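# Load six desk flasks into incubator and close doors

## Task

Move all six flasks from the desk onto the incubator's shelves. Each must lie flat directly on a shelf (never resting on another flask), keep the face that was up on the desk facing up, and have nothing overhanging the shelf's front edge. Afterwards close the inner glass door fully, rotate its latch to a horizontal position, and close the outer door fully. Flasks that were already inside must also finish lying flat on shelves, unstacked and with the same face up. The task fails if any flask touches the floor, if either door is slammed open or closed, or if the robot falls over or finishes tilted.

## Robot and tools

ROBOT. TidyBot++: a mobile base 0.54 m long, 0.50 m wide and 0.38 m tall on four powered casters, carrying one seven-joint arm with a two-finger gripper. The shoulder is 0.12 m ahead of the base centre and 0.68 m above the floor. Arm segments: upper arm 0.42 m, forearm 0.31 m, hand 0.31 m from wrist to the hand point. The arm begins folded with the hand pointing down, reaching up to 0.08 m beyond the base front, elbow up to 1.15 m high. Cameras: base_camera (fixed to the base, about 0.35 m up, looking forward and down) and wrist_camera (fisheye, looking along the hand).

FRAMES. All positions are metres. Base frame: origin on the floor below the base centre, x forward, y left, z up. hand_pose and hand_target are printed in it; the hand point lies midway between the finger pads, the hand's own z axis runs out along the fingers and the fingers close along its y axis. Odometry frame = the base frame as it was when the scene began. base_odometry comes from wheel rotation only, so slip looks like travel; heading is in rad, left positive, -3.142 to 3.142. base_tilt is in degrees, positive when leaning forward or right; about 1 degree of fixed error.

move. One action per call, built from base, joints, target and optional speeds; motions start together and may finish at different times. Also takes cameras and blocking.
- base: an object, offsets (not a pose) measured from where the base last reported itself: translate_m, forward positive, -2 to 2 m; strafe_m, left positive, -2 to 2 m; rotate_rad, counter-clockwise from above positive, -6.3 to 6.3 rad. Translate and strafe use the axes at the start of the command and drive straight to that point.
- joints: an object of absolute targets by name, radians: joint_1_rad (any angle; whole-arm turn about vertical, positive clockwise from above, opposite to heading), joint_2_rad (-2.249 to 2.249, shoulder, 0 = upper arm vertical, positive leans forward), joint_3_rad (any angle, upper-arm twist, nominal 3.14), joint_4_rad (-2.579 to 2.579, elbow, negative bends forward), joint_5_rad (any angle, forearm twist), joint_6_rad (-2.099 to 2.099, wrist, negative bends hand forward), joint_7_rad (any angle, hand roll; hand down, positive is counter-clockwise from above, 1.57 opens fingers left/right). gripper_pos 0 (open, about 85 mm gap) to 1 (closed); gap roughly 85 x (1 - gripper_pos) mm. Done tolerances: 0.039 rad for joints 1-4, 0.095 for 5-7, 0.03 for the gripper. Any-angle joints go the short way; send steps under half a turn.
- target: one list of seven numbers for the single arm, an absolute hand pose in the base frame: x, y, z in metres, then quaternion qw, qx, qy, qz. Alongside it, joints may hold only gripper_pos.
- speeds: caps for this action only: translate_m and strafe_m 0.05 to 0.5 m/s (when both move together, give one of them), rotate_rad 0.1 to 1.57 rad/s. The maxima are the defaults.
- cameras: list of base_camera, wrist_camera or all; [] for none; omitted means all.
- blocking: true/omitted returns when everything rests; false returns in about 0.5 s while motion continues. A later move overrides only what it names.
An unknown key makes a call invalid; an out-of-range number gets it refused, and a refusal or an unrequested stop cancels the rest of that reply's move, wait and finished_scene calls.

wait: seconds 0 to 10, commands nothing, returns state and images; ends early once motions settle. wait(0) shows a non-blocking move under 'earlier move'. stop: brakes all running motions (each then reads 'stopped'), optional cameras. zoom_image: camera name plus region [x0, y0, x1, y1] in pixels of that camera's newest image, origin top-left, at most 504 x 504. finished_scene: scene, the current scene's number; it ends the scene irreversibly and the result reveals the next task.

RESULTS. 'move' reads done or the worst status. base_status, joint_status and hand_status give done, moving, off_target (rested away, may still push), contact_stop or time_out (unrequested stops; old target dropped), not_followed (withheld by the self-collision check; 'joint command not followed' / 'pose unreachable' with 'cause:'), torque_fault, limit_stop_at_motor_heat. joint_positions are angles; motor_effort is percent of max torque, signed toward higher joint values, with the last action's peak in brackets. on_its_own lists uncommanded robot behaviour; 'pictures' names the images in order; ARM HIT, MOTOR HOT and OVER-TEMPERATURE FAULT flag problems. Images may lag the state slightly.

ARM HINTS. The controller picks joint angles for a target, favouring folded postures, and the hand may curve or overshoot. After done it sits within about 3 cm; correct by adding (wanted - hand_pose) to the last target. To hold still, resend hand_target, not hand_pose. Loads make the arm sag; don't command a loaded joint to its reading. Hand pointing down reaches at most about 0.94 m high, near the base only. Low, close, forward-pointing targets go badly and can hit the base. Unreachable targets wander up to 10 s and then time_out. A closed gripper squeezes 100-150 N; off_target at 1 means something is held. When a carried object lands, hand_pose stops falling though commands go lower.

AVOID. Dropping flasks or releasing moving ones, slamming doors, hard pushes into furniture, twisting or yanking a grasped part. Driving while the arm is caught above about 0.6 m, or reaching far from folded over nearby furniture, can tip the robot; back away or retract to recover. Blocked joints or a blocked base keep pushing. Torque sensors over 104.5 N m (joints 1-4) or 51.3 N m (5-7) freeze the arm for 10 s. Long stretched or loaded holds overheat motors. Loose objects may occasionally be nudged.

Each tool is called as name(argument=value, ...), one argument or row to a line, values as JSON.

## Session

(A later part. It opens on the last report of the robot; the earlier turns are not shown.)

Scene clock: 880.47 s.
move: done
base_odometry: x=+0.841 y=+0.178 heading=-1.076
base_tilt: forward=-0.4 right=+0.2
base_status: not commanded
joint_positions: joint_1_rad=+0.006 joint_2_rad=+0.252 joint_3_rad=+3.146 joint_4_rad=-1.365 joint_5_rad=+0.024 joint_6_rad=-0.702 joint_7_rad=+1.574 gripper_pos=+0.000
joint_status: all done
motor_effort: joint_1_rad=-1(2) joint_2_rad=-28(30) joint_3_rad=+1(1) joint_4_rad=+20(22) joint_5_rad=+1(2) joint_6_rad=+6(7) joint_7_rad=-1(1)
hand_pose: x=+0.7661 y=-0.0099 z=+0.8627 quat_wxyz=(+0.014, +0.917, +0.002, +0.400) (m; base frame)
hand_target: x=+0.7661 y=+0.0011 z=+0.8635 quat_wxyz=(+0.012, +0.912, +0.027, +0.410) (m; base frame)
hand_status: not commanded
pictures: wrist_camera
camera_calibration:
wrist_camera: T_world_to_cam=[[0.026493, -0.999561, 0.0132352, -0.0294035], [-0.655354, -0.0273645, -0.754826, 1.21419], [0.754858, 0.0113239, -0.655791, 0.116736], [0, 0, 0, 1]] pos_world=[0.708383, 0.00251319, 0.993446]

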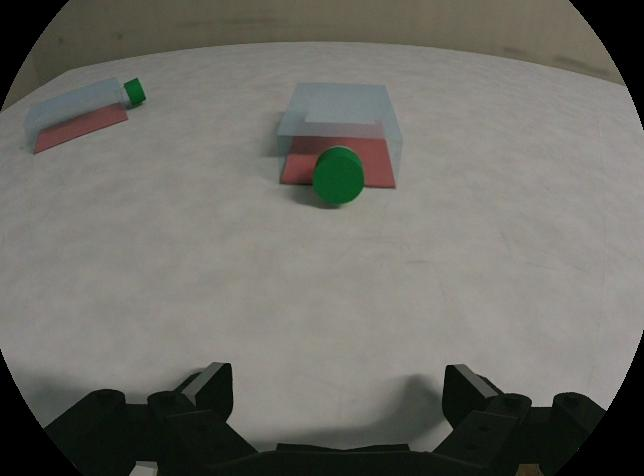

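move(
  base={"translate_m":0.125},
  cameras=["wrist_camera"],
)

Scene clock: 887.47 s.
move: done
base_odometry: x=+0.900 y=+0.068 heading=-1.076
base_tilt: forward=-0.4 right=+0.2
base_status: done
joint_positions: joint_1_rad=+0.006 joint_2_rad=+0.245 joint_3_rad=+3.146 joint_4_rad=-1.371 joint_5_rad=+0.024 joint_6_rad=-0.698 joint_7_rad=+1.577 gripper_pos=+0.000
joint_status: not commanded
motor_effort: joint_1_rad=+0(2) joint_2_rad=-29(34) joint_3_rad=+1(1) joint_4_rad=+21(22) joint_5_rad=+0(1) joint_6_rad=+6(7) joint_7_rad=-1(1)
hand_pose: x=+0.7642 y=-0.0099 z=+0.8649 quat_wxyz=(+0.014, +0.916, +0.004, +0.402) (m; base frame)
hand_target: x=+0.7661 y=+0.0011 z=+0.8635 quat_wxyz=(+0.012, +0.912, +0.027, +0.410) (m; base frame)
hand_status: not commanded
pictures: wrist_camera
camera_calibration:
wrist_camera: T_world_to_cam=[[0.0286575, -0.999467, 0.0156627, -0.0330099], [-0.651822, -0.0305644, -0.757756, 1.21441], [0.75783, 0.0115061, -0.65235, 0.114338], [0, 0, 0, 1]] pos_world=[0.705876, 0.0028098, 0.995332]

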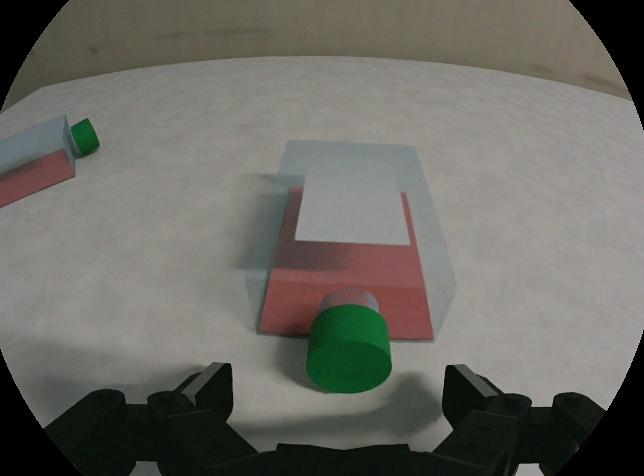

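move(
  base={"translate_m":0.021,"strafe_m":-0.004},
  cameras=[],
)

move(
  joints={"gripper_pos":0.63},
  cameras=["wrist_camera"],
)

move(
  joints={"gripper_pos":0.8},
  cameras=[],
)

move(
  joints={"joint_2_rad":0.25,"joint_4_rad":-1.15,"joint_6_rad":-0.91},
  cameras=["wrist_camera"],
)

move(
  base={"translate_m":-0.5},
  speeds={"translate_m":0.35},
  cameras=[],
)

move(
  base={"rotate_rad":-1.575},
  speeds={"rotate_rad":0.7},
  joints={"joint_2_rad":0.02,"joint_4_rad":-1.48,"joint_6_rad":-0.82},
)

Scene clock: 891.97 s.
move: done
base_odometry: x=+0.907 y=+0.048 heading=-1.075
base_tilt: forward=-0.4 right=+0.2
base_status: done
joint_positions: joint_1_rad=+0.006 joint_2_rad=+0.242 joint_3_rad=+3.146 joint_4_rad=-1.372 joint_5_rad=+0.024 joint_6_rad=-0.697 joint_7_rad=+1.577 gripper_pos=+0.000
joint_status: not commanded
motor_effort: joint_1_rad=-1(2) joint_2_rad=-29(33) joint_3_rad=+1(2) joint_4_rad=+21(22) joint_5_rad=+1(1) joint_6_rad=+6(7) joint_7_rad=-1(1)
hand_pose: x=+0.7639 y=-0.0099 z=+0.8667 quat_wxyz=(+0.014, +0.915, +0.004, +0.403) (m; base frame)
hand_target: x=+0.7661 y=+0.0011 z=+0.8635 quat_wxyz=(+0.012, +0.912, +0.027, +0.410) (m; base frame)
hand_status: not commanded
pictures: none
No camera images: "cameras" was empty.

Scene clock: 892.87 s.
move: done
base_odometry: x=+0.907 y=+0.048 heading=-1.075
base_tilt: forward=-0.4 right=+0.2
base_status: not commanded
joint_positions: joint_1_rad=+0.006 joint_2_rad=+0.239 joint_3_rad=+3.146 joint_4_rad=-1.372 joint_5_rad=+0.024 joint_6_rad=-0.691 joint_7_rad=+1.577 gripper_pos=+0.630
joint_status: all done
motor_effort: joint_1_rad=-1(1) joint_2_rad=-26(29) joint_3_rad=+1(2) joint_4_rad=+19(21) joint_5_rad=+1(1) joint_6_rad=+5(7) joint_7_rad=-1(1)
hand_pose: x=+0.7645 y=-0.0098 z=+0.8703 quat_wxyz=(+0.014, +0.913, +0.004, +0.408) (m; base frame)
hand_target: x=+0.7661 y=+0.0011 z=+0.8635 quat_wxyz=(+0.012, +0.912, +0.027, +0.410) (m; base frame)
hand_status: not commanded
pictures: wrist_camera
camera_calibration:
wrist_camera: T_world_to_cam=[[0.0287824, -0.999453, 0.0162816, -0.0337482], [-0.641795, -0.0309651, -0.76625, 1.21843], [0.766336, 0.0116051, -0.642336, 0.102521], [0, 0, 0, 1]] pos_world=[0.70439, 0.00280941, 1.00003]

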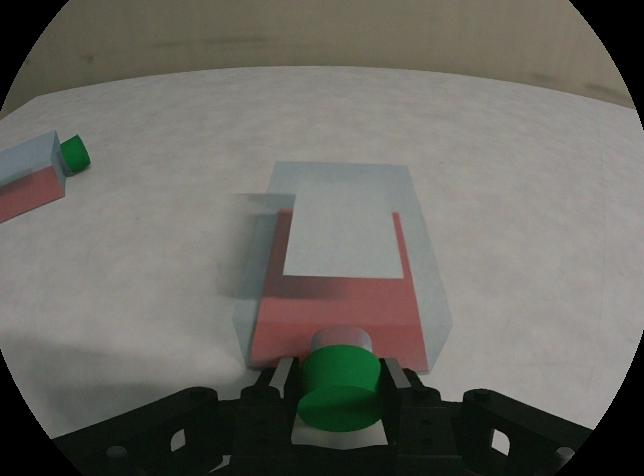

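Scene clock: 893.47 s.
move: off_target
base_odometry: x=+0.907 y=+0.048 heading=-1.075
base_tilt: forward=-0.4 right=+0.2
base_status: not commanded
joint_positions: joint_1_rad=+0.006 joint_2_rad=+0.238 joint_3_rad=+3.146 joint_4_rad=-1.372 joint_5_rad=+0.024 joint_6_rad=-0.690 joint_7_rad=+1.577 gripper_pos=+0.679
joint_status: gripper_pos off_target (ended at +0.679, target +0.800)
motor_effort: joint_1_rad=-1(1) joint_2_rad=-27(27) joint_3_rad=+1(1) joint_4_rad=+20(20) joint_5_rad=+1(1) joint_6_rad=+5(6) joint_7_rad=-1(1)
hand_pose: x=+0.7645 y=-0.0098 z=+0.8708 quat_wxyz=(+0.014, +0.913, +0.004, +0.408) (m; base frame)
hand_target: x=+0.7661 y=+0.0011 z=+0.8635 quat_wxyz=(+0.012, +0.912, +0.027, +0.410) (m; base frame)
hand_status: not commanded
pictures: none
No camera images: "cameras" was empty.

Scene clock: 894.80 s.
move: done
base_odometry: x=+0.907 y=+0.048 heading=-1.075
base_tilt: forward=-0.4 right=+0.2
base_status: not commanded
joint_positions: joint_1_rad=+0.006 joint_2_rad=+0.240 joint_3_rad=+3.146 joint_4_rad=-1.172 joint_5_rad=+0.024 joint_6_rad=-0.876 joint_7_rad=+1.577 gripper_pos=+0.679
joint_status: all done
motor_effort: joint_1_rad=+0(1) joint_2_rad=-29(33) joint_3_rad=+1(1) joint_4_rad=+21(24) joint_5_rad=+0(1) joint_6_rad=+8(8) joint_7_rad=-1(1)
hand_pose: x=+0.7639 y=-0.0107 z=+0.9360 quat_wxyz=(+0.015, +0.910, +0.002, +0.414) (m; base frame)
hand_target: x=+0.7629 y=+0.0011 z=+0.9332 quat_wxyz=(+0.012, +0.914, +0.027, +0.404) (m; base frame)
hand_status: not commanded
pictures: wrist_camera
camera_calibration:
wrist_camera: T_world_to_cam=[[0.024289, -0.999566, 0.016647, -0.0325704], [-0.631225, -0.0282469, -0.775086, 1.26859], [0.77522, 0.00831807, -0.631637, 0.128259], [0, 0, 0, 1]] pos_world=[0.702129, 0.00221065, 1.06482]

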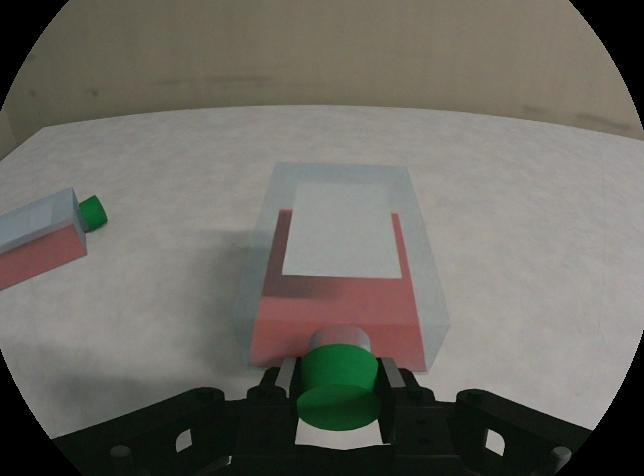

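Scene clock: 897.27 s.
move: done
base_odometry: x=+0.669 y=+0.488 heading=-1.074
base_tilt: forward=-0.4 right=+0.2
base_status: done
joint_positions: joint_1_rad=+0.006 joint_2_rad=+0.243 joint_3_rad=+3.146 joint_4_rad=-1.171 joint_5_rad=+0.024 joint_6_rad=-0.883 joint_7_rad=+1.577 gripper_pos=+0.679
joint_status: not commanded
motor_effort: joint_1_rad=+0(4) joint_2_rad=-29(35) joint_3_rad=+1(2) joint_4_rad=+22(23) joint_5_rad=+1(1) joint_6_rad=+7(8) joint_7_rad=-1(1)
hand_pose: x=+0.7636 y=-0.0107 z=+0.9327 quat_wxyz=(+0.015, +0.912, +0.002, +0.410) (m; base frame)
hand_target: x=+0.7629 y=+0.0011 z=+0.9332 quat_wxyz=(+0.012, +0.914, +0.027, +0.404) (m; base frame)
hand_status: not commanded
pictures: none
No camera images: "cameras" was empty.

Scene clock: 900.33 s.
move: done
base_odometry: x=+0.669 y=+0.488 heading=-2.649
base_tilt: forward=-0.4 right=+0.2
base_status: done
joint_positions: joint_1_rad=+0.001 joint_2_rad=+0.038 joint_3_rad=+3.144 joint_4_rad=-1.458 joint_5_rad=+0.024 joint_6_rad=-0.866 joint_7_rad=+1.577 gripper_pos=+0.679
joint_status: all done
motor_effort: joint_1_rad=-1(3) joint_2_rad=-22(31) joint_3_rad=+1(3) joint_4_rad=+22(23) joint_5_rad=+1(2) joint_6_rad=+7(8) joint_7_rad=-1(1)
hand_pose: x=+0.6675 y=-0.0063 z=+0.9047 quat_wxyz=(+0.013, +0.925, +0.005, +0.380) (m; base frame)
hand_target: x=+0.6689 y=+0.0011 z=+0.9127 quat_wxyz=(+0.012, +0.916, +0.027, +0.399) (m; base frame)
hand_status: not commanded
pictures: base_camera, wrist_camera
camera_calibration:
wrist_camera: T_world_to_cam=[[0.0322902, -0.999389, 0.0133434, -0.0276049], [-0.686413, -0.031878, -0.726513, 1.17635], [0.726495, 0.0143002, -0.687023, 0.265861], [0, 0, 0, 1]] pos_world=[0.615206, 0.00610978, 1.03765]

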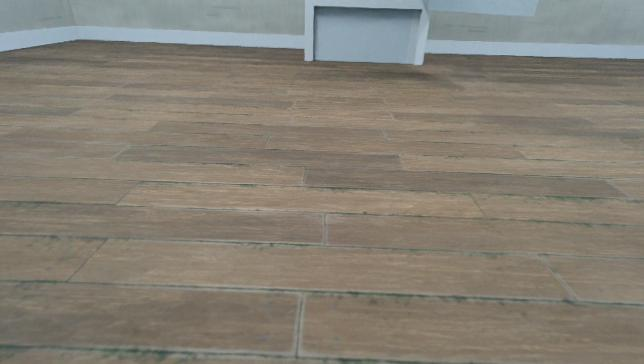

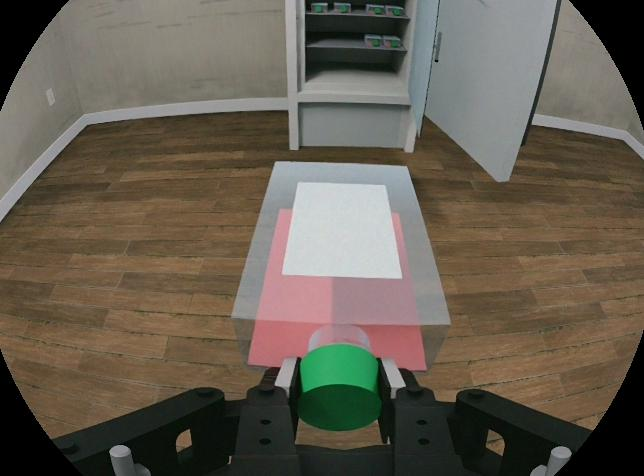

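move(
  base={"translate_m":1.58,"strafe_m":0.097},
  speeds={"translate_m":0.4},
  joints={"joint_2_rad":0.385,"joint_4_rad":-2.245,"joint_6_rad":0.315},
)

Scene clock: 907.57 s.
move: done
base_odometry: x=-0.678 y=-0.345 heading=-2.650
base_tilt: forward=-0.4 right=+0.2
base_status: done
joint_positions: joint_1_rad=+0.001 joint_2_rad=+0.365 joint_3_rad=+3.144 joint_4_rad=-2.226 joint_5_rad=+0.024 joint_6_rad=+0.271 joint_7_rad=+1.577 gripper_pos=+0.679
joint_status: all done
motor_effort: joint_1_rad=+0(2) joint_2_rad=-26(30) joint_3_rad=+0(1) joint_4_rad=+13(22) joint_5_rad=+1(1) joint_6_rad=+7(8) joint_7_rad=-1(1)
hand_pose: x=+0.6617 y=+0.0013 z=+0.5949 quat_wxyz=(+0.004, +0.917, +0.013, +0.399) (m; base frame)
hand_target: x=+0.6599 y=+0.0011 z=+0.5868 quat_wxyz=(+0.012, +0.915, +0.027, +0.401) (m; base frame)
hand_status: not commanded
pictures: base_camera, wrist_camera
camera_calibration:
wrist_camera: T_world_to_cam=[[0.0546654, -0.998494, 0.00454079, -0.0253036], [-0.655237, -0.0393036, -0.7544, 0.943558], [0.753443, 0.0382643, -0.656399, 0.0211107], [0, 0, 0, 1]] pos_world=[0.603732, 0.0110119, 0.725792]

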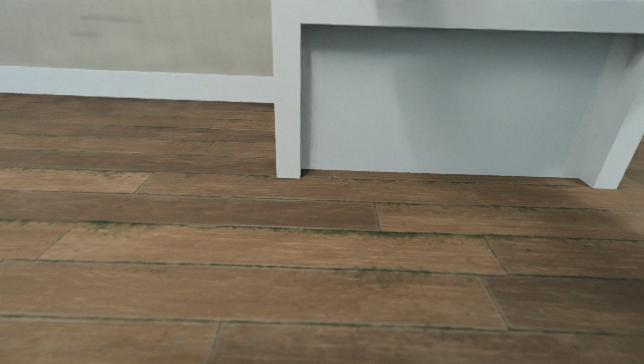

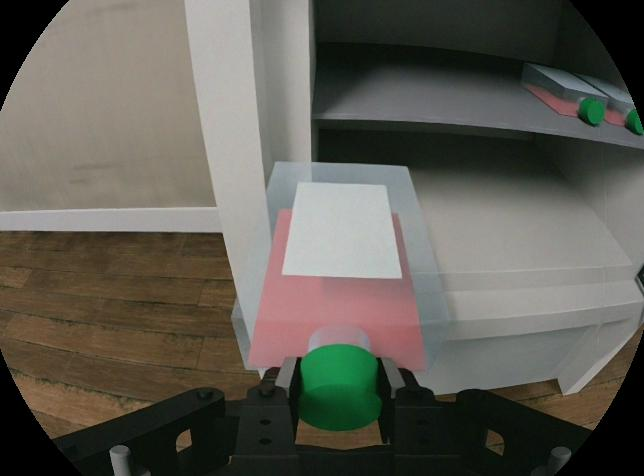

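move(
  base={"strafe_m":-0.042},
  joints={"joint_2_rad":0.266,"joint_4_rad":-2.176,"joint_6_rad":0.137},
)

Scene clock: 912.30 s.
move: done
base_odometry: x=-0.698 y=-0.308 heading=-2.650
base_tilt: forward=-0.4 right=+0.2
base_status: done
joint_positions: joint_1_rad=+0.004 joint_2_rad=+0.276 joint_3_rad=+3.145 joint_4_rad=-2.195 joint_5_rad=+0.024 joint_6_rad=+0.165 joint_7_rad=+1.577 gripper_pos=+0.679
joint_status: all done
motor_effort: joint_1_rad=+0(3) joint_2_rad=-25(28) joint_3_rad=+0(2) joint_4_rad=+15(16) joint_5_rad=+0(1) joint_6_rad=+7(8) joint_7_rad=-1(1)
hand_pose: x=+0.6600 y=-0.0015 z=+0.6316 quat_wxyz=(+0.006, +0.914, +0.011, +0.406) (m; base frame)
hand_target: x=+0.6631 y=+0.0011 z=+0.6387 quat_wxyz=(+0.012, +0.913, +0.027, +0.406) (m; base frame)
hand_status: not commanded
pictures: base_camera, wrist_camera
camera_calibration:
wrist_camera: T_world_to_cam=[[0.0493731, -0.998753, 0.00734949, -0.0264337], [-0.644401, -0.0374761, -0.763769, 0.968816], [0.763092, 0.0329736, -0.645448, 0.033201], [0, 0, 0, 1]] pos_world=[0.600276, 0.00881194, 0.761575]

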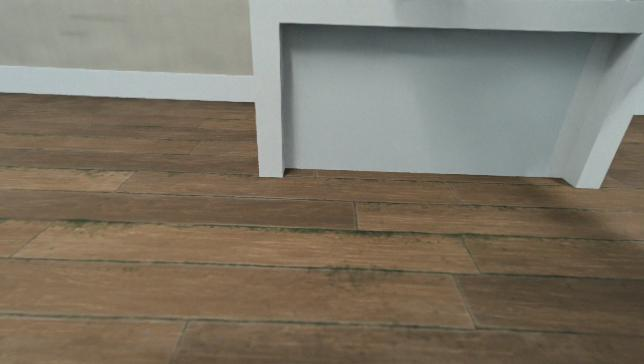

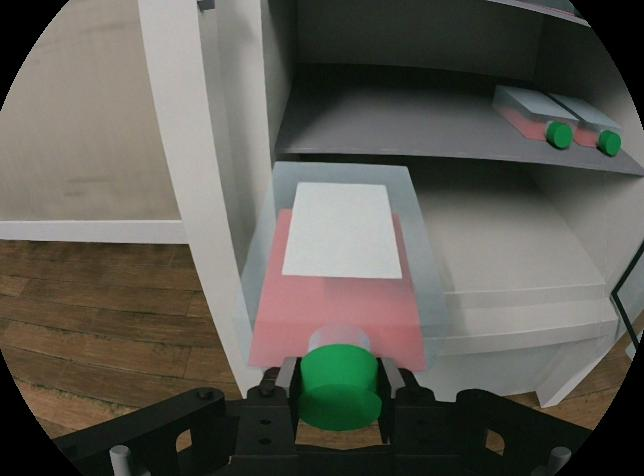

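move(
  base={"translate_m":0.24},
  speeds={"translate_m":0.15},
  cameras=["wrist_camera"],
)

move(
  base={"translate_m":0.085},
  speeds={"translate_m":0.1},
)

Scene clock: 916.87 s.
move: done
base_odometry: x=-0.909 y=-0.421 heading=-2.650
base_tilt: forward=-0.4 right=+0.2
base_status: done
joint_positions: joint_1_rad=+0.004 joint_2_rad=+0.275 joint_3_rad=+3.145 joint_4_rad=-2.193 joint_5_rad=+0.024 joint_6_rad=+0.164 joint_7_rad=+1.577 gripper_pos=+0.679
joint_status: not commanded
motor_effort: joint_1_rad=-1(2) joint_2_rad=-25(27) joint_3_rad=+0(1) joint_4_rad=+15(16) joint_5_rad=+0(1) joint_6_rad=+7(8) joint_7_rad=-1(1)
hand_pose: x=+0.6608 y=-0.0015 z=+0.6328 quat_wxyz=(+0.006, +0.913, +0.011, +0.407) (m; base frame)
hand_target: x=+0.6631 y=+0.0011 z=+0.6387 quat_wxyz=(+0.012, +0.913, +0.027, +0.406) (m; base frame)
hand_status: not commanded
pictures: wrist_camera
camera_calibration:
wrist_camera: T_world_to_cam=[[0.0492815, -0.998757, 0.00750437, -0.0265305], [-0.642994, -0.0374748, -0.764954, 0.970114], [0.764284, 0.0328728, -0.644041, 0.0318029], [0, 0, 0, 1]] pos_world=[0.600778, 0.0088119, 0.762774]

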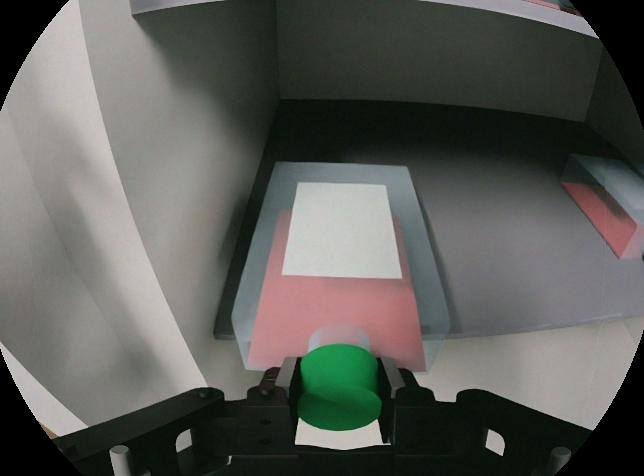

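Scene clock: 918.30 s.
move: done
base_odometry: x=-0.985 y=-0.461 heading=-2.650
base_tilt: forward=-0.4 right=+0.2
base_status: done
joint_positions: joint_1_rad=+0.004 joint_2_rad=+0.274 joint_3_rad=+3.145 joint_4_rad=-2.192 joint_5_rad=+0.024 joint_6_rad=+0.163 joint_7_rad=+1.577 gripper_pos=+0.679
joint_status: not commanded
motor_effort: joint_1_rad=-1(2) joint_2_rad=-25(27) joint_3_rad=+0(1) joint_4_rad=+16(17) joint_5_rad=+1(1) joint_6_rad=+7(8) joint_7_rad=-1(1)
hand_pose: x=+0.6611 y=-0.0015 z=+0.6336 quat_wxyz=(+0.006, +0.913, +0.011, +0.407) (m; base frame)
hand_target: x=+0.6631 y=+0.0011 z=+0.6387 quat_wxyz=(+0.012, +0.913, +0.027, +0.406) (m; base frame)
hand_status: not commanded
pictures: base_camera, wrist_camera
camera_calibration:
wrist_camera: T_world_to_cam=[[0.0492748, -0.998757, 0.00756062, -0.0265845], [-0.642121, -0.0374761, -0.765687, 0.970813], [0.765018, 0.0328742, -0.643169, 0.0309928], [0, 0, 0, 1]] pos_world=[0.600979, 0.0088119, 0.763473]

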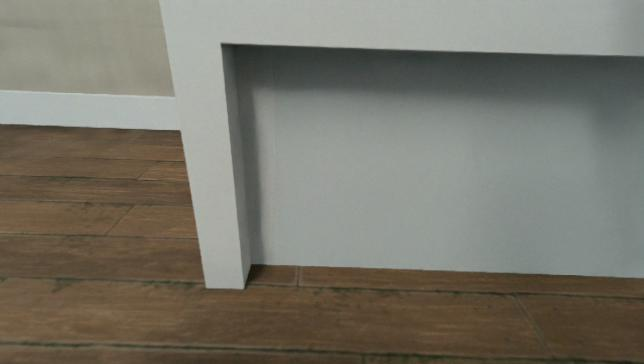

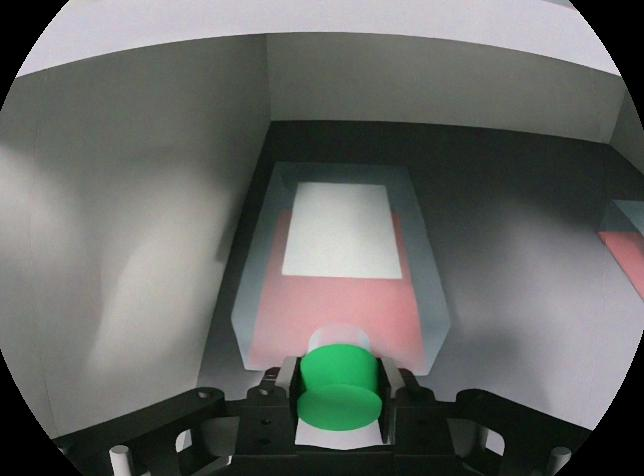

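move(
  joints={"joint_2_rad":0.325,"joint_4_rad":-2.215,"joint_6_rad":0.235},
  cameras=[],
)

move(
  joints={"joint_2_rad":0.36,"joint_4_rad":-2.23,"joint_6_rad":0.285},
  cameras=["wrist_camera"],
)

Scene clock: 921.53 s.
move: done
base_odometry: x=-0.985 y=-0.461 heading=-2.650
base_tilt: forward=-0.4 right=+0.2
base_status: not commanded
joint_positions: joint_1_rad=+0.004 joint_2_rad=+0.307 joint_3_rad=+3.145 joint_4_rad=-2.201 joint_5_rad=+0.024 joint_6_rad=+0.208 joint_7_rad=+1.577 gripper_pos=+0.679
joint_status: all done
motor_effort: joint_1_rad=-1(1) joint_2_rad=-25(27) joint_3_rad=+0(1) joint_4_rad=+15(16) joint_5_rad=+0(1) joint_6_rad=+6(8) joint_7_rad=-1(1)
hand_pose: x=+0.6642 y=-0.0012 z=+0.6217 quat_wxyz=(+0.006, +0.913, +0.011, +0.408) (m; base frame)
hand_target: x=+0.6624 y=+0.0011 z=+0.6128 quat_wxyz=(+0.012, +0.913, +0.027, +0.406) (m; base frame)
hand_status: not commanded
pictures: none
No camera images: "cameras" was empty.

Scene clock: 922.27 s.
move: done
base_odometry: x=-0.985 y=-0.461 heading=-2.650
base_tilt: forward=-0.4 right=+0.2
base_status: not commanded
joint_positions: joint_1_rad=+0.004 joint_2_rad=+0.339 joint_3_rad=+3.145 joint_4_rad=-2.211 joint_5_rad=+0.024 joint_6_rad=+0.246 joint_7_rad=+1.577 gripper_pos=+0.679
joint_status: all done
motor_effort: joint_1_rad=-1(2) joint_2_rad=-26(29) joint_3_rad=+1(1) joint_4_rad=+14(15) joint_5_rad=+0(1) joint_6_rad=+7(8) joint_7_rad=-1(1)
hand_pose: x=+0.6658 y=-0.0009 z=+0.6096 quat_wxyz=(+0.005, +0.913, +0.012, +0.407) (m; base frame)
hand_target: x=+0.6631 y=+0.0011 z=+0.5993 quat_wxyz=(+0.012, +0.913, +0.027, +0.406) (m; base frame)
hand_status: not commanded
pictures: wrist_camera
camera_calibration:
wrist_camera: T_world_to_cam=[[0.050536, -0.998703, 0.00622247, -0.0261086], [-0.642619, -0.0372857, -0.765278, 0.955464], [0.764517, 0.0346754, -0.64367, 0.0126187], [0, 0, 0, 1]] pos_world=[0.605672, 0.00911283, 0.739481]

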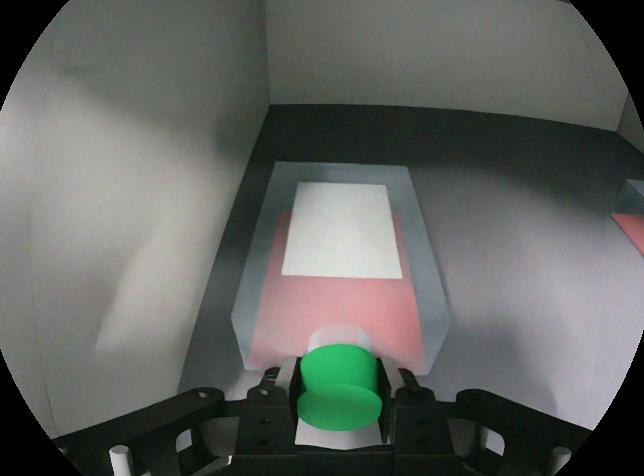

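move(
  joints={"joint_2_rad":0.375,"joint_4_rad":-2.238,"joint_6_rad":0.307},
  cameras=[],
)

move(
  joints={"joint_2_rad":0.39,"joint_4_rad":-2.246,"joint_6_rad":0.33},
  cameras=["wrist_camera"],
)

Scene clock: 924.60 s.
move: done
base_odometry: x=-0.985 y=-0.461 heading=-2.650
base_tilt: forward=-0.4 right=+0.2
base_status: not commanded
joint_positions: joint_1_rad=+0.004 joint_2_rad=+0.350 joint_3_rad=+3.145 joint_4_rad=-2.217 joint_5_rad=+0.024 joint_6_rad=+0.267 joint_7_rad=+1.578 gripper_pos=+0.679
joint_status: all done
motor_effort: joint_1_rad=-1(1) joint_2_rad=-25(27) joint_3_rad=+0(1) joint_4_rad=+13(16) joint_5_rad=+0(1) joint_6_rad=+6(7) joint_7_rad=-1(1)
hand_pose: x=+0.6663 y=-0.0008 z=+0.6059 quat_wxyz=(+0.005, +0.913, +0.012, +0.409) (m; base frame)
hand_target: x=+0.6625 y=+0.0011 z=+0.5931 quat_wxyz=(+0.012, +0.914, +0.027, +0.406) (m; base frame)
hand_status: not commanded
pictures: none
No camera images: "cameras" was empty.

Scene clock: 925.17 s.
move: done
base_odometry: x=-0.985 y=-0.461 heading=-2.650
base_tilt: forward=-0.4 right=+0.2
base_status: not commanded
joint_positions: joint_1_rad=+0.004 joint_2_rad=+0.357 joint_3_rad=+3.145 joint_4_rad=-2.222 joint_5_rad=+0.024 joint_6_rad=+0.292 joint_7_rad=+1.578 gripper_pos=+0.679
joint_status: all done
motor_effort: joint_1_rad=+0(2) joint_2_rad=-25(25) joint_3_rad=+0(1) joint_4_rad=+13(14) joint_5_rad=+0(1) joint_6_rad=+6(7) joint_7_rad=-1(1)
hand_pose: x=+0.6683 y=-0.0006 z=+0.6057 quat_wxyz=(+0.005, +0.910, +0.012, +0.414) (m; base frame)
hand_target: x=+0.6621 y=+0.0011 z=+0.5871 quat_wxyz=(+0.012, +0.914, +0.027, +0.406) (m; base frame)
hand_status: not commanded
pictures: wrist_camera
camera_calibration:
wrist_camera: T_world_to_cam=[[0.0514589, -0.998653, 0.00671461, -0.0268258], [-0.630238, -0.0376892, -0.775487, 0.952045], [0.774695, 0.0356739, -0.631328, -0.00618221], [0, 0, 0, 1]] pos_world=[0.606184, 0.00931276, 0.734576]

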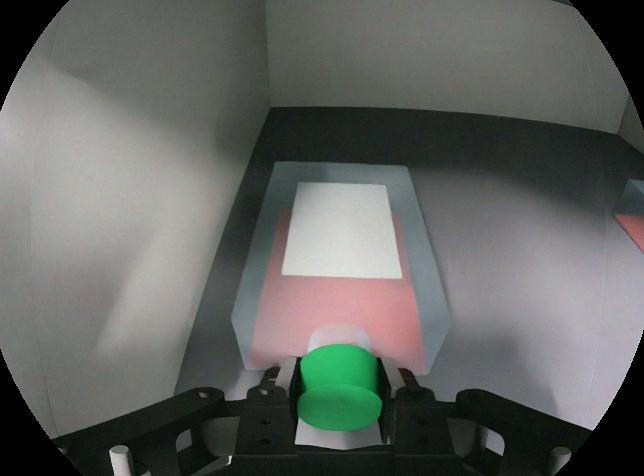

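Contact. Release and back off.

move(
  joints={"joint_2_rad":0.375,"joint_4_rad":-2.238,"joint_6_rad":0.307},
  cameras=[],
)

move(
  joints={"gripper_pos":0.64},
  cameras=[],
)

move(
  joints={"gripper_pos":0.35},
  cameras=["wrist_camera"],
)

move(
  base={"translate_m":-0.15},
  speeds={"translate_m":0.15},
  cameras=[],
)

move(
  base={"translate_m":-0.2},
  joints={"joint_2_rad":0.02,"joint_4_rad":-1.48,"joint_6_rad":-0.82,"gripper_pos":0},
)

Scene clock: 929.50 s.
move: done
base_odometry: x=-0.985 y=-0.461 heading=-2.650
base_tilt: forward=-0.4 right=+0.2
base_status: not commanded
joint_positions: joint_1_rad=+0.004 joint_2_rad=+0.357 joint_3_rad=+3.145 joint_4_rad=-2.222 joint_5_rad=+0.024 joint_6_rad=+0.292 joint_7_rad=+1.578 gripper_pos=+0.679
joint_status: all done
motor_effort: joint_1_rad=+0(1) joint_2_rad=-25(25) joint_3_rad=+0(0) joint_4_rad=+13(14) joint_5_rad=+0(1) joint_6_rad=+6(7) joint_7_rad=-1(1)
hand_pose: x=+0.6683 y=-0.0006 z=+0.6057 quat_wxyz=(+0.005, +0.910, +0.012, +0.414) (m; base frame)
hand_target: x=+0.6625 y=+0.0011 z=+0.5931 quat_wxyz=(+0.012, +0.914, +0.027, +0.406) (m; base frame)
hand_status: not commanded
pictures: none
No camera images: "cameras" was empty.

Scene clock: 930.10 s.
move: done
base_odometry: x=-0.985 y=-0.461 heading=-2.650
base_tilt: forward=-0.4 right=+0.2
base_status: not commanded
joint_positions: joint_1_rad=+0.004 joint_2_rad=+0.357 joint_3_rad=+3.145 joint_4_rad=-2.222 joint_5_rad=+0.024 joint_6_rad=+0.292 joint_7_rad=+1.578 gripper_pos=+0.640
joint_status: all done
motor_effort: joint_1_rad=+0(1) joint_2_rad=-25(26) joint_3_rad=+0(1) joint_4_rad=+12(14) joint_5_rad=+0(1) joint_6_rad=+6(7) joint_7_rad=-1(1)
hand_pose: x=+0.6683 y=-0.0006 z=+0.6057 quat_wxyz=(+0.005, +0.910, +0.012, +0.414) (m; base frame)
hand_target: x=+0.6625 y=+0.0011 z=+0.5931 quat_wxyz=(+0.012, +0.914, +0.027, +0.406) (m; base frame)
hand_status: not commanded
pictures: none
No camera images: "cameras" was empty.

Scene clock: 930.80 s.
move: done
base_odometry: x=-0.985 y=-0.461 heading=-2.650
base_tilt: forward=-0.4 right=+0.2
base_status: not commanded
joint_positions: joint_1_rad=+0.004 joint_2_rad=+0.357 joint_3_rad=+3.145 joint_4_rad=-2.222 joint_5_rad=+0.024 joint_6_rad=+0.292 joint_7_rad=+1.578 gripper_pos=+0.350
joint_status: all done
motor_effort: joint_1_rad=+0(1) joint_2_rad=-26(26) joint_3_rad=+0(1) joint_4_rad=+14(14) joint_5_rad=+0(1) joint_6_rad=+7(7) joint_7_rad=-1(1)
hand_pose: x=+0.6683 y=-0.0006 z=+0.6057 quat_wxyz=(+0.005, +0.910, +0.012, +0.414) (m; base frame)
hand_target: x=+0.6625 y=+0.0011 z=+0.5931 quat_wxyz=(+0.012, +0.914, +0.027, +0.406) (m; base frame)
hand_status: not commanded
pictures: wrist_camera
camera_calibration:
wrist_camera: T_world_to_cam=[[0.0514589, -0.998653, 0.00671461, -0.0268258], [-0.630238, -0.0376892, -0.775487, 0.952045], [0.774695, 0.0356739, -0.631328, -0.00618221], [0, 0, 0, 1]] pos_world=[0.606184, 0.00931276, 0.734576]

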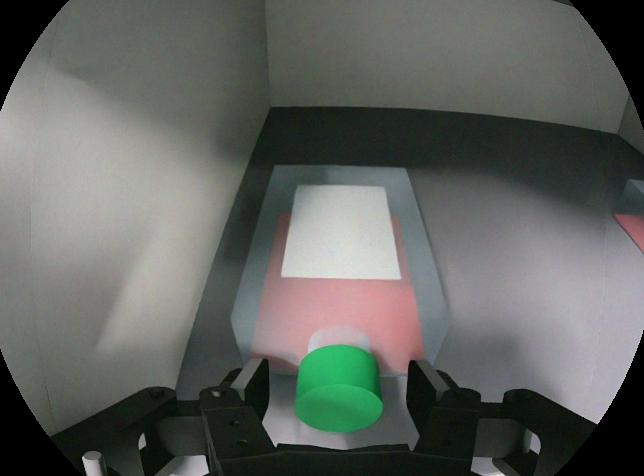

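Scene clock: 932.47 s.
move: done
base_odometry: x=-0.852 y=-0.390 heading=-2.650
base_tilt: forward=-0.4 right=+0.2
base_status: done
joint_positions: joint_1_rad=+0.004 joint_2_rad=+0.357 joint_3_rad=+3.145 joint_4_rad=-2.224 joint_5_rad=+0.024 joint_6_rad=+0.292 joint_7_rad=+1.578 gripper_pos=+0.350
joint_status: not commanded
motor_effort: joint_1_rad=+0(2) joint_2_rad=-25(27) joint_3_rad=+0(1) joint_4_rad=+13(15) joint_5_rad=+0(1) joint_6_rad=+6(7) joint_7_rad=-1(1)
hand_pose: x=+0.6675 y=-0.0006 z=+0.6046 quat_wxyz=(+0.005, +0.911, +0.012, +0.413) (m; base frame)
hand_target: x=+0.6625 y=+0.0011 z=+0.5931 quat_wxyz=(+0.012, +0.914, +0.027, +0.406) (m; base frame)
hand_status: not commanded
pictures: none
No camera images: "cameras" was empty.

Scene clock: 934.90 s.
move: done
base_odometry: x=-0.676 y=-0.296 heading=-2.650
base_tilt: forward=-0.4 right=+0.2
base_status: done
joint_positions: joint_1_rad=+0.004 joint_2_rad=+0.033 joint_3_rad=+3.145 joint_4_rad=-1.500 joint_5_rad=+0.024 joint_6_rad=-0.781 joint_7_rad=+1.578 gripper_pos=+0.000
joint_status: all done
motor_effort: joint_1_rad=+0(2) joint_2_rad=-21(29) joint_3_rad=+1(1) joint_4_rad=+21(21) joint_5_rad=+0(1) joint_6_rad=+6(8) joint_7_rad=-1(1)
hand_pose: x=+0.6762 y=-0.0080 z=+0.9031 quat_wxyz=(+0.014, +0.916, +0.004, +0.401) (m; base frame)
hand_target: x=+0.6689 y=+0.0011 z=+0.9127 quat_wxyz=(+0.012, +0.916, +0.027, +0.399) (m; base frame)
hand_status: not commanded
pictures: base_camera, wrist_camera
camera_calibration:
wrist_camera: T_world_to_cam=[[0.0303007, -0.99942, 0.0155678, -0.0302066], [-0.652079, -0.0315693, -0.757493, 1.18601], [0.757545, 0.0128011, -0.652657, 0.206487], [0, 0, 0, 1]] pos_world=[0.617867, 0.00460936, 1.03363]

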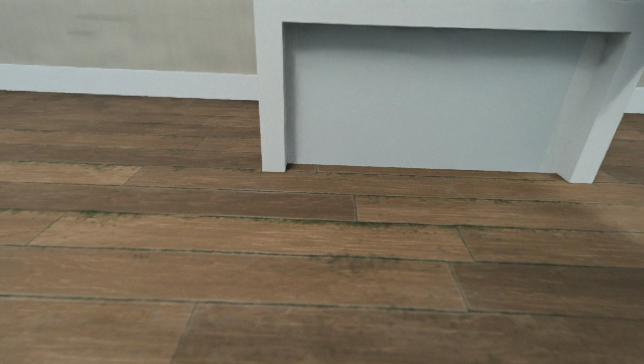

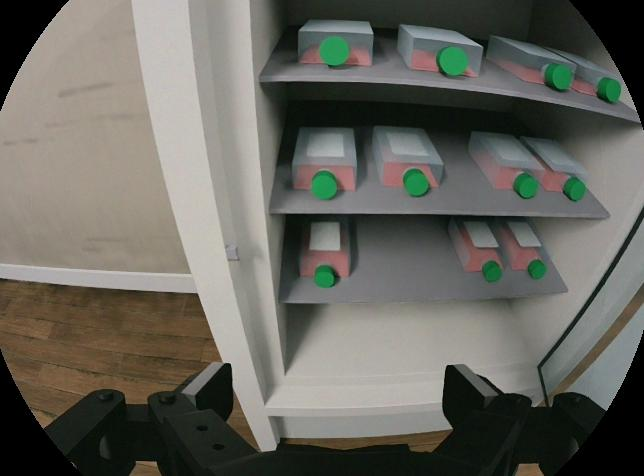

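move(
  base={"translate_m":-1.782,"strafe_m":0.604,"rotate_rad":1.573},
  speeds={"rotate_rad":0.7,"translate_m":0.5},
  joints={"joint_2_rad":0.132,"joint_4_rad":-0.957,"joint_6_rad":-2.05,"joint_7_rad":1.54},
  cameras=[],
)

move(
  joints={"joint_2_rad":0.325,"joint_4_rad":-0.803,"joint_6_rad":-1.662},
)

Scene clock: 945.37 s.
move: done
base_odometry: x=+1.180 y=+0.014 heading=-1.076
base_tilt: forward=-0.4 right=+0.2
base_status: done
joint_positions: joint_1_rad=+0.004 joint_2_rad=+0.107 joint_3_rad=+3.146 joint_4_rad=-0.978 joint_5_rad=+0.024 joint_6_rad=-2.011 joint_7_rad=+1.578 gripper_pos=+0.000
joint_status: all done
motor_effort: joint_1_rad=-1(4) joint_2_rad=-18(25) joint_3_rad=+1(3) joint_4_rad=+15(22) joint_5_rad=+0(2) joint_6_rad=+0(6) joint_7_rad=-1(1)
hand_pose: x=+0.4563 y=-0.0082 z=+0.9360 quat_wxyz=(+0.011, +1.000, -0.006, +0.023) (m; base frame)
hand_target: x=+0.4538 y=+0.0012 z=+0.9333 quat_wxyz=(+0.000, +1.000, -0.016, +0.001) (m; base frame)
hand_status: not commanded
pictures: none
No camera images: "cameras" was empty.

Scene clock: 946.90 s.
move: done
base_odometry: x=+1.180 y=+0.014 heading=-1.076
base_tilt: forward=-0.4 right=+0.2
base_status: not commanded
joint_positions: joint_1_rad=+0.004 joint_2_rad=+0.315 joint_3_rad=+3.146 joint_4_rad=-0.825 joint_5_rad=+0.024 joint_6_rad=-1.705 joint_7_rad=+1.578 gripper_pos=+0.000
joint_status: all done
motor_effort: joint_1_rad=+0(1) joint_2_rad=-27(31) joint_3_rad=+0(1) joint_4_rad=+17(18) joint_5_rad=+1(1) joint_6_rad=+3(3) joint_7_rad=-1(1)
hand_pose: x=+0.6260 y=-0.0101 z=+0.9157 quat_wxyz=(+0.013, +0.989, -0.004, +0.148) (m; base frame)
hand_target: x=+0.6446 y=+0.0012 z=+0.9230 quat_wxyz=(-0.003, +0.984, -0.015, +0.175) (m; base frame)
hand_status: not commanded
pictures: base_camera, wrist_camera
camera_calibration:
wrist_camera: T_world_to_cam=[[0.0104816, -0.999939, -0.00361338, -0.00107458], [-0.945791, -0.00874086, -0.324659, 0.95039], [0.324607, 0.00682045, -0.945824, 0.792136], [0, 0, 0, 1]] pos_world=[0.641749, 0.00182998, 1.05777]

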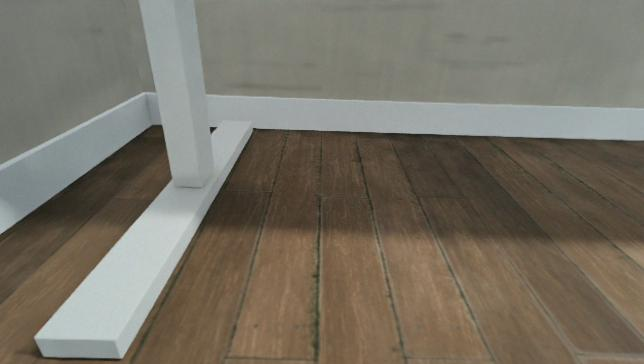

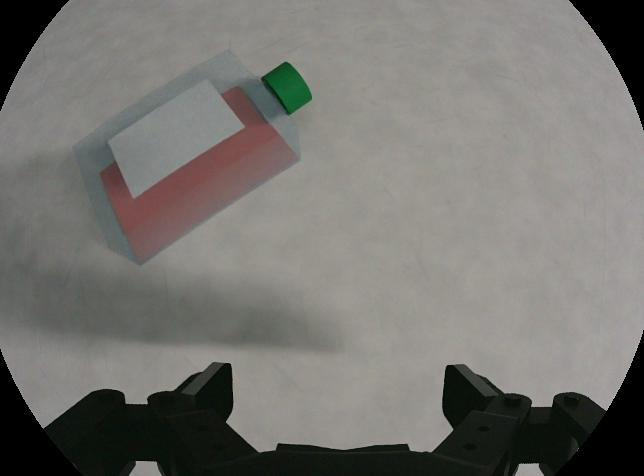

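move(
  base={"translate_m":0.165,"strafe_m":0.035},
  joints={"joint_7_rad":0.54},
  speeds={"translate_m":0.15},
  cameras=["wrist_camera"],
)

Scene clock: 954.47 s.
move: done
base_odometry: x=+1.290 y=-0.115 heading=-1.076
base_tilt: forward=-0.4 right=+0.2
base_status: done
joint_positions: joint_1_rad=+0.004 joint_2_rad=+0.318 joint_3_rad=+3.146 joint_4_rad=-0.823 joint_5_rad=+0.024 joint_6_rad=-1.698 joint_7_rad=+0.592 gripper_pos=+0.000
joint_status: all done
motor_effort: joint_1_rad=-1(2) joint_2_rad=-27(31) joint_3_rad=+0(1) joint_4_rad=+17(18) joint_5_rad=+0(1) joint_6_rad=+3(3) joint_7_rad=-1(1)
hand_pose: x=+0.6290 y=-0.0101 z=+0.9155 quat_wxyz=(-0.060, +0.869, -0.471, +0.139) (m; base frame)
hand_target: x=+0.6446 y=+0.0012 z=+0.9230 quat_wxyz=(-0.086, +0.857, -0.485, +0.152) (m; base frame)
hand_status: not commanded
pictures: wrist_camera
camera_calibration:
wrist_camera: T_world_to_cam=[[-0.785105, -0.560012, -0.264569, 0.742584], [-0.51604, 0.827673, -0.220592, 0.596066], [0.342511, -0.0366598, -0.938798, 0.772808], [0, 0, 0, 1]] pos_world=[0.625904, -0.0491611, 1.05346]

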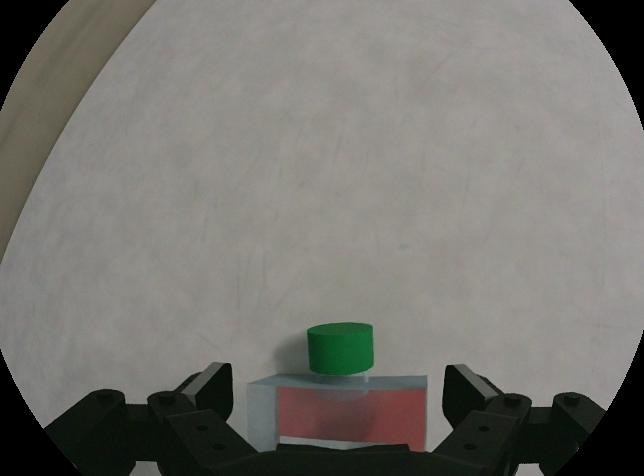

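move(
  base={"translate_m":0.009,"strafe_m":-0.006},
  cameras=[],
)

move(
  joints={"joint_2_rad":0.28,"joint_4_rad":-1.005,"joint_6_rad":-1.505},
  cameras=["wrist_camera"],
)

Scene clock: 958.03 s.
move: done
base_odometry: x=+1.289 y=-0.126 heading=-1.076
base_tilt: forward=-0.4 right=+0.2
base_status: done
joint_positions: joint_1_rad=+0.004 joint_2_rad=+0.320 joint_3_rad=+3.146 joint_4_rad=-0.823 joint_5_rad=+0.024 joint_6_rad=-1.696 joint_7_rad=+0.592 gripper_pos=+0.000
joint_status: not commanded
motor_effort: joint_1_rad=-1(2) joint_2_rad=-28(31) joint_3_rad=+0(2) joint_4_rad=+16(18) joint_5_rad=+1(2) joint_6_rad=+2(3) joint_7_rad=-1(1)
hand_pose: x=+0.6298 y=-0.0100 z=+0.9147 quat_wxyz=(-0.060, +0.869, -0.471, +0.139) (m; base frame)
hand_target: x=+0.6446 y=+0.0012 z=+0.9230 quat_wxyz=(-0.086, +0.857, -0.485, +0.152) (m; base frame)
hand_status: not commanded
pictures: none
No camera images: "cameras" was empty.

Scene clock: 959.47 s.
move: done
base_odometry: x=+1.289 y=-0.126 heading=-1.076
base_tilt: forward=-0.4 right=+0.2
base_status: not commanded
joint_positions: joint_1_rad=+0.004 joint_2_rad=+0.296 joint_3_rad=+3.146 joint_4_rad=-0.983 joint_5_rad=+0.024 joint_6_rad=-1.548 joint_7_rad=+0.592 gripper_pos=+0.000
joint_status: all done
motor_effort: joint_1_rad=+0(2) joint_2_rad=-27(29) joint_3_rad=+1(1) joint_4_rad=+18(19) joint_5_rad=+1(1) joint_6_rad=+2(4) joint_7_rad=-1(1)
hand_pose: x=+0.6391 y=-0.0102 z=+0.8788 quat_wxyz=(-0.062, +0.869, -0.469, +0.144) (m; base frame)
hand_target: x=+0.6441 y=+0.0012 z=+0.8826 quat_wxyz=(-0.086, +0.857, -0.485, +0.152) (m; base frame)
hand_status: not commanded
pictures: wrist_camera
camera_calibration:
wrist_camera: T_world_to_cam=[[-0.780066, -0.563047, -0.272903, 0.744912], [-0.516323, 0.825615, -0.22753, 0.599631], [0.353423, -0.0365821, -0.934748, 0.724346], [0, 0, 0, 1]] pos_world=[0.634683, -0.0491468, 1.0168]

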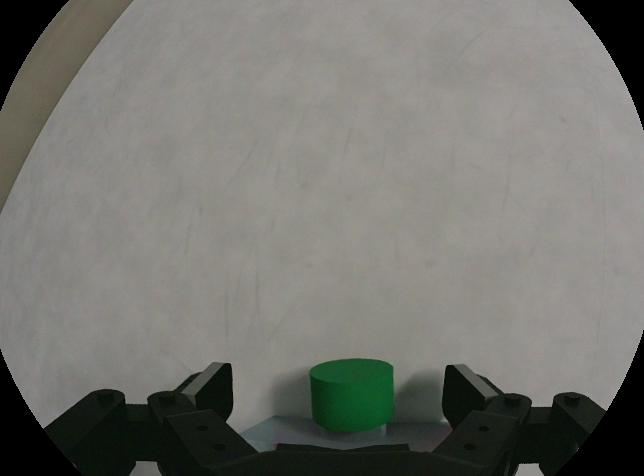

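move(
  base={"translate_m":-0.004,"strafe_m":-0.003},
  cameras=[],
)

move(
  joints={"gripper_pos":0.61},
  cameras=["wrist_camera"],
)

move(
  joints={"gripper_pos":0.8},
  cameras=[],
)

move(
  joints={"joint_2_rad":0.3,"joint_4_rad":-0.905,"joint_6_rad":-1.585},
  cameras=["wrist_camera"],
)

move(
  base={"translate_m":-0.17,"strafe_m":-0.02},
  speeds={"translate_m":0.2},
  cameras=["wrist_camera"],
)

Scene clock: 964.23 s.
move: done
base_odometry: x=+1.284 y=-0.123 heading=-1.075
base_tilt: forward=-0.4 right=+0.2
base_status: done
joint_positions: joint_1_rad=+0.004 joint_2_rad=+0.291 joint_3_rad=+3.146 joint_4_rad=-0.983 joint_5_rad=+0.024 joint_6_rad=-1.545 joint_7_rad=+0.592 gripper_pos=+0.000
joint_status: not commanded
motor_effort: joint_1_rad=+0(4) joint_2_rad=-28(31) joint_3_rad=+0(2) joint_4_rad=+18(18) joint_5_rad=+0(1) joint_6_rad=+3(3) joint_7_rad=-1(1)
hand_pose: x=+0.6390 y=-0.0101 z=+0.8819 quat_wxyz=(-0.064, +0.868, -0.469, +0.148) (m; base frame)
hand_target: x=+0.6441 y=+0.0012 z=+0.8826 quat_wxyz=(-0.086, +0.857, -0.485, +0.152) (m; base frame)
hand_status: not commanded
pictures: none
No camera images: "cameras" was empty.

Scene clock: 965.10 s.
move: done
base_odometry: x=+1.284 y=-0.123 heading=-1.075
base_tilt: forward=-0.4 right=+0.2
base_status: not commanded
joint_positions: joint_1_rad=+0.004 joint_2_rad=+0.290 joint_3_rad=+3.146 joint_4_rad=-0.983 joint_5_rad=+0.024 joint_6_rad=-1.543 joint_7_rad=+0.592 gripper_pos=+0.610
joint_status: all done
motor_effort: joint_1_rad=+0(2) joint_2_rad=-27(28) joint_3_rad=+0(1) joint_4_rad=+18(18) joint_5_rad=+1(1) joint_6_rad=+3(3) joint_7_rad=-1(1)
hand_pose: x=+0.6392 y=-0.0101 z=+0.8825 quat_wxyz=(-0.065, +0.868, -0.469, +0.149) (m; base frame)
hand_target: x=+0.6441 y=+0.0012 z=+0.8826 quat_wxyz=(-0.086, +0.857, -0.485, +0.152) (m; base frame)
hand_status: not commanded
pictures: wrist_camera
camera_calibration:
wrist_camera: T_world_to_cam=[[-0.77675, -0.563407, -0.281481, 0.751478], [-0.514094, 0.825369, -0.233396, 0.604076], [0.363823, -0.0365822, -0.93075, 0.717626], [0, 0, 0, 1]] pos_world=[0.633174, -0.0489451, 1.02045]

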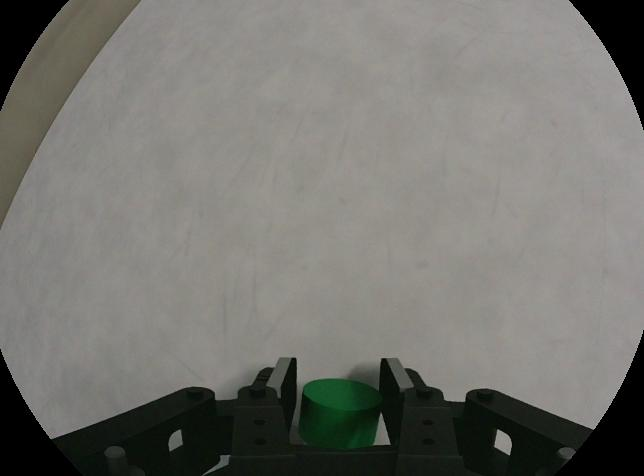

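Scene clock: 965.70 s.
move: off_target
base_odometry: x=+1.284 y=-0.123 heading=-1.075
base_tilt: forward=-0.4 right=+0.2
base_status: not commanded
joint_positions: joint_1_rad=+0.004 joint_2_rad=+0.288 joint_3_rad=+3.146 joint_4_rad=-0.984 joint_5_rad=+0.024 joint_6_rad=-1.543 joint_7_rad=+0.592 gripper_pos=+0.693
joint_status: gripper_pos off_target (ended at +0.693, target +0.800)
motor_effort: joint_1_rad=-1(2) joint_2_rad=-27(28) joint_3_rad=+1(1) joint_4_rad=+17(18) joint_5_rad=+1(1) joint_6_rad=+3(3) joint_7_rad=-1(1)
hand_pose: x=+0.6387 y=-0.0101 z=+0.8832 quat_wxyz=(-0.065, +0.868, -0.469, +0.150) (m; base frame)
hand_target: x=+0.6441 y=+0.0012 z=+0.8826 quat_wxyz=(-0.086, +0.857, -0.485, +0.152) (m; base frame)
hand_status: not commanded
pictures: none
No camera images: "cameras" was empty.

Scene clock: 966.63 s.
move: done
base_odometry: x=+1.284 y=-0.123 heading=-1.075
base_tilt: forward=-0.4 right=+0.2
base_status: not commanded
joint_positions: joint_1_rad=+0.004 joint_2_rad=+0.288 joint_3_rad=+3.146 joint_4_rad=-0.923 joint_5_rad=+0.024 joint_6_rad=-1.561 joint_7_rad=+0.592 gripper_pos=+0.693
joint_status: all done
motor_effort: joint_1_rad=-1(1) joint_2_rad=-28(30) joint_3_rad=+1(1) joint_4_rad=+18(19) joint_5_rad=+0(1) joint_6_rad=+4(4) joint_7_rad=-1(1)
hand_pose: x=+0.6453 y=-0.0101 z=+0.9059 quat_wxyz=(-0.075, +0.865, -0.467, +0.168) (m; base frame)
hand_target: x=+0.6441 y=+0.0012 z=+0.9040 quat_wxyz=(-0.086, +0.857, -0.485, +0.152) (m; base frame)
hand_status: not commanded
pictures: wrist_camera
camera_calibration:
wrist_camera: T_world_to_cam=[[-0.763618, -0.563214, -0.315718, 0.785289], [-0.50291, 0.825488, -0.256225, 0.626141], [0.404931, -0.0368805, -0.913603, 0.695219], [0, 0, 0, 1]] pos_world=[0.633038, -0.0489462, 1.04352]

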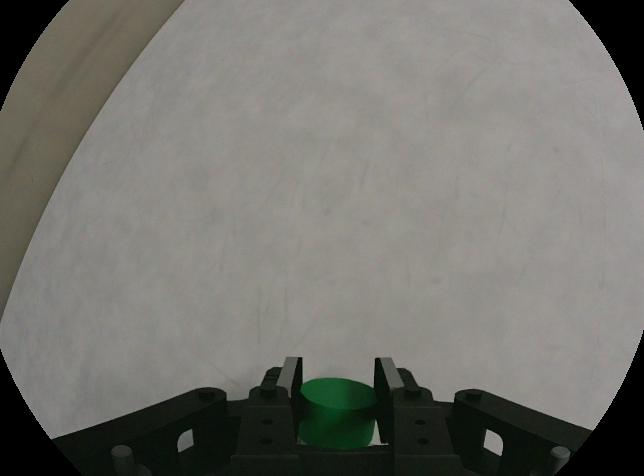

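Scene clock: 968.23 s.
move: done
base_odometry: x=+1.186 y=+0.017 heading=-1.075
base_tilt: forward=-0.4 right=+0.2
base_status: done
joint_positions: joint_1_rad=+0.004 joint_2_rad=+0.291 joint_3_rad=+3.146 joint_4_rad=-0.923 joint_5_rad=+0.024 joint_6_rad=-1.561 joint_7_rad=+0.592 gripper_pos=+0.693
joint_status: not commanded
motor_effort: joint_1_rad=+0(2) joint_2_rad=-28(32) joint_3_rad=+1(2) joint_4_rad=+18(19) joint_5_rad=+0(1) joint_6_rad=+3(4) joint_7_rad=-1(1)
hand_pose: x=+0.6460 y=-0.0099 z=+0.9041 quat_wxyz=(-0.074, +0.865, -0.467, +0.167) (m; base frame)
hand_target: x=+0.6441 y=+0.0012 z=+0.9040 quat_wxyz=(-0.086, +0.857, -0.485, +0.152) (m; base frame)
hand_status: not commanded
pictures: wrist_camera
camera_calibration:
wrist_camera: T_world_to_cam=[[-0.764473, -0.563545, -0.313047, 0.783491], [-0.504171, 0.82527, -0.254442, 0.625045], [0.401738, -0.0366846, -0.91502, 0.696594], [0, 0, 0, 1]] pos_world=[0.634239, -0.0487445, 1.0417]

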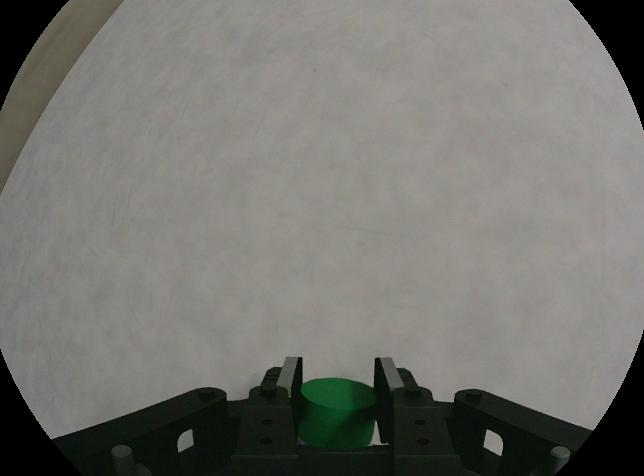

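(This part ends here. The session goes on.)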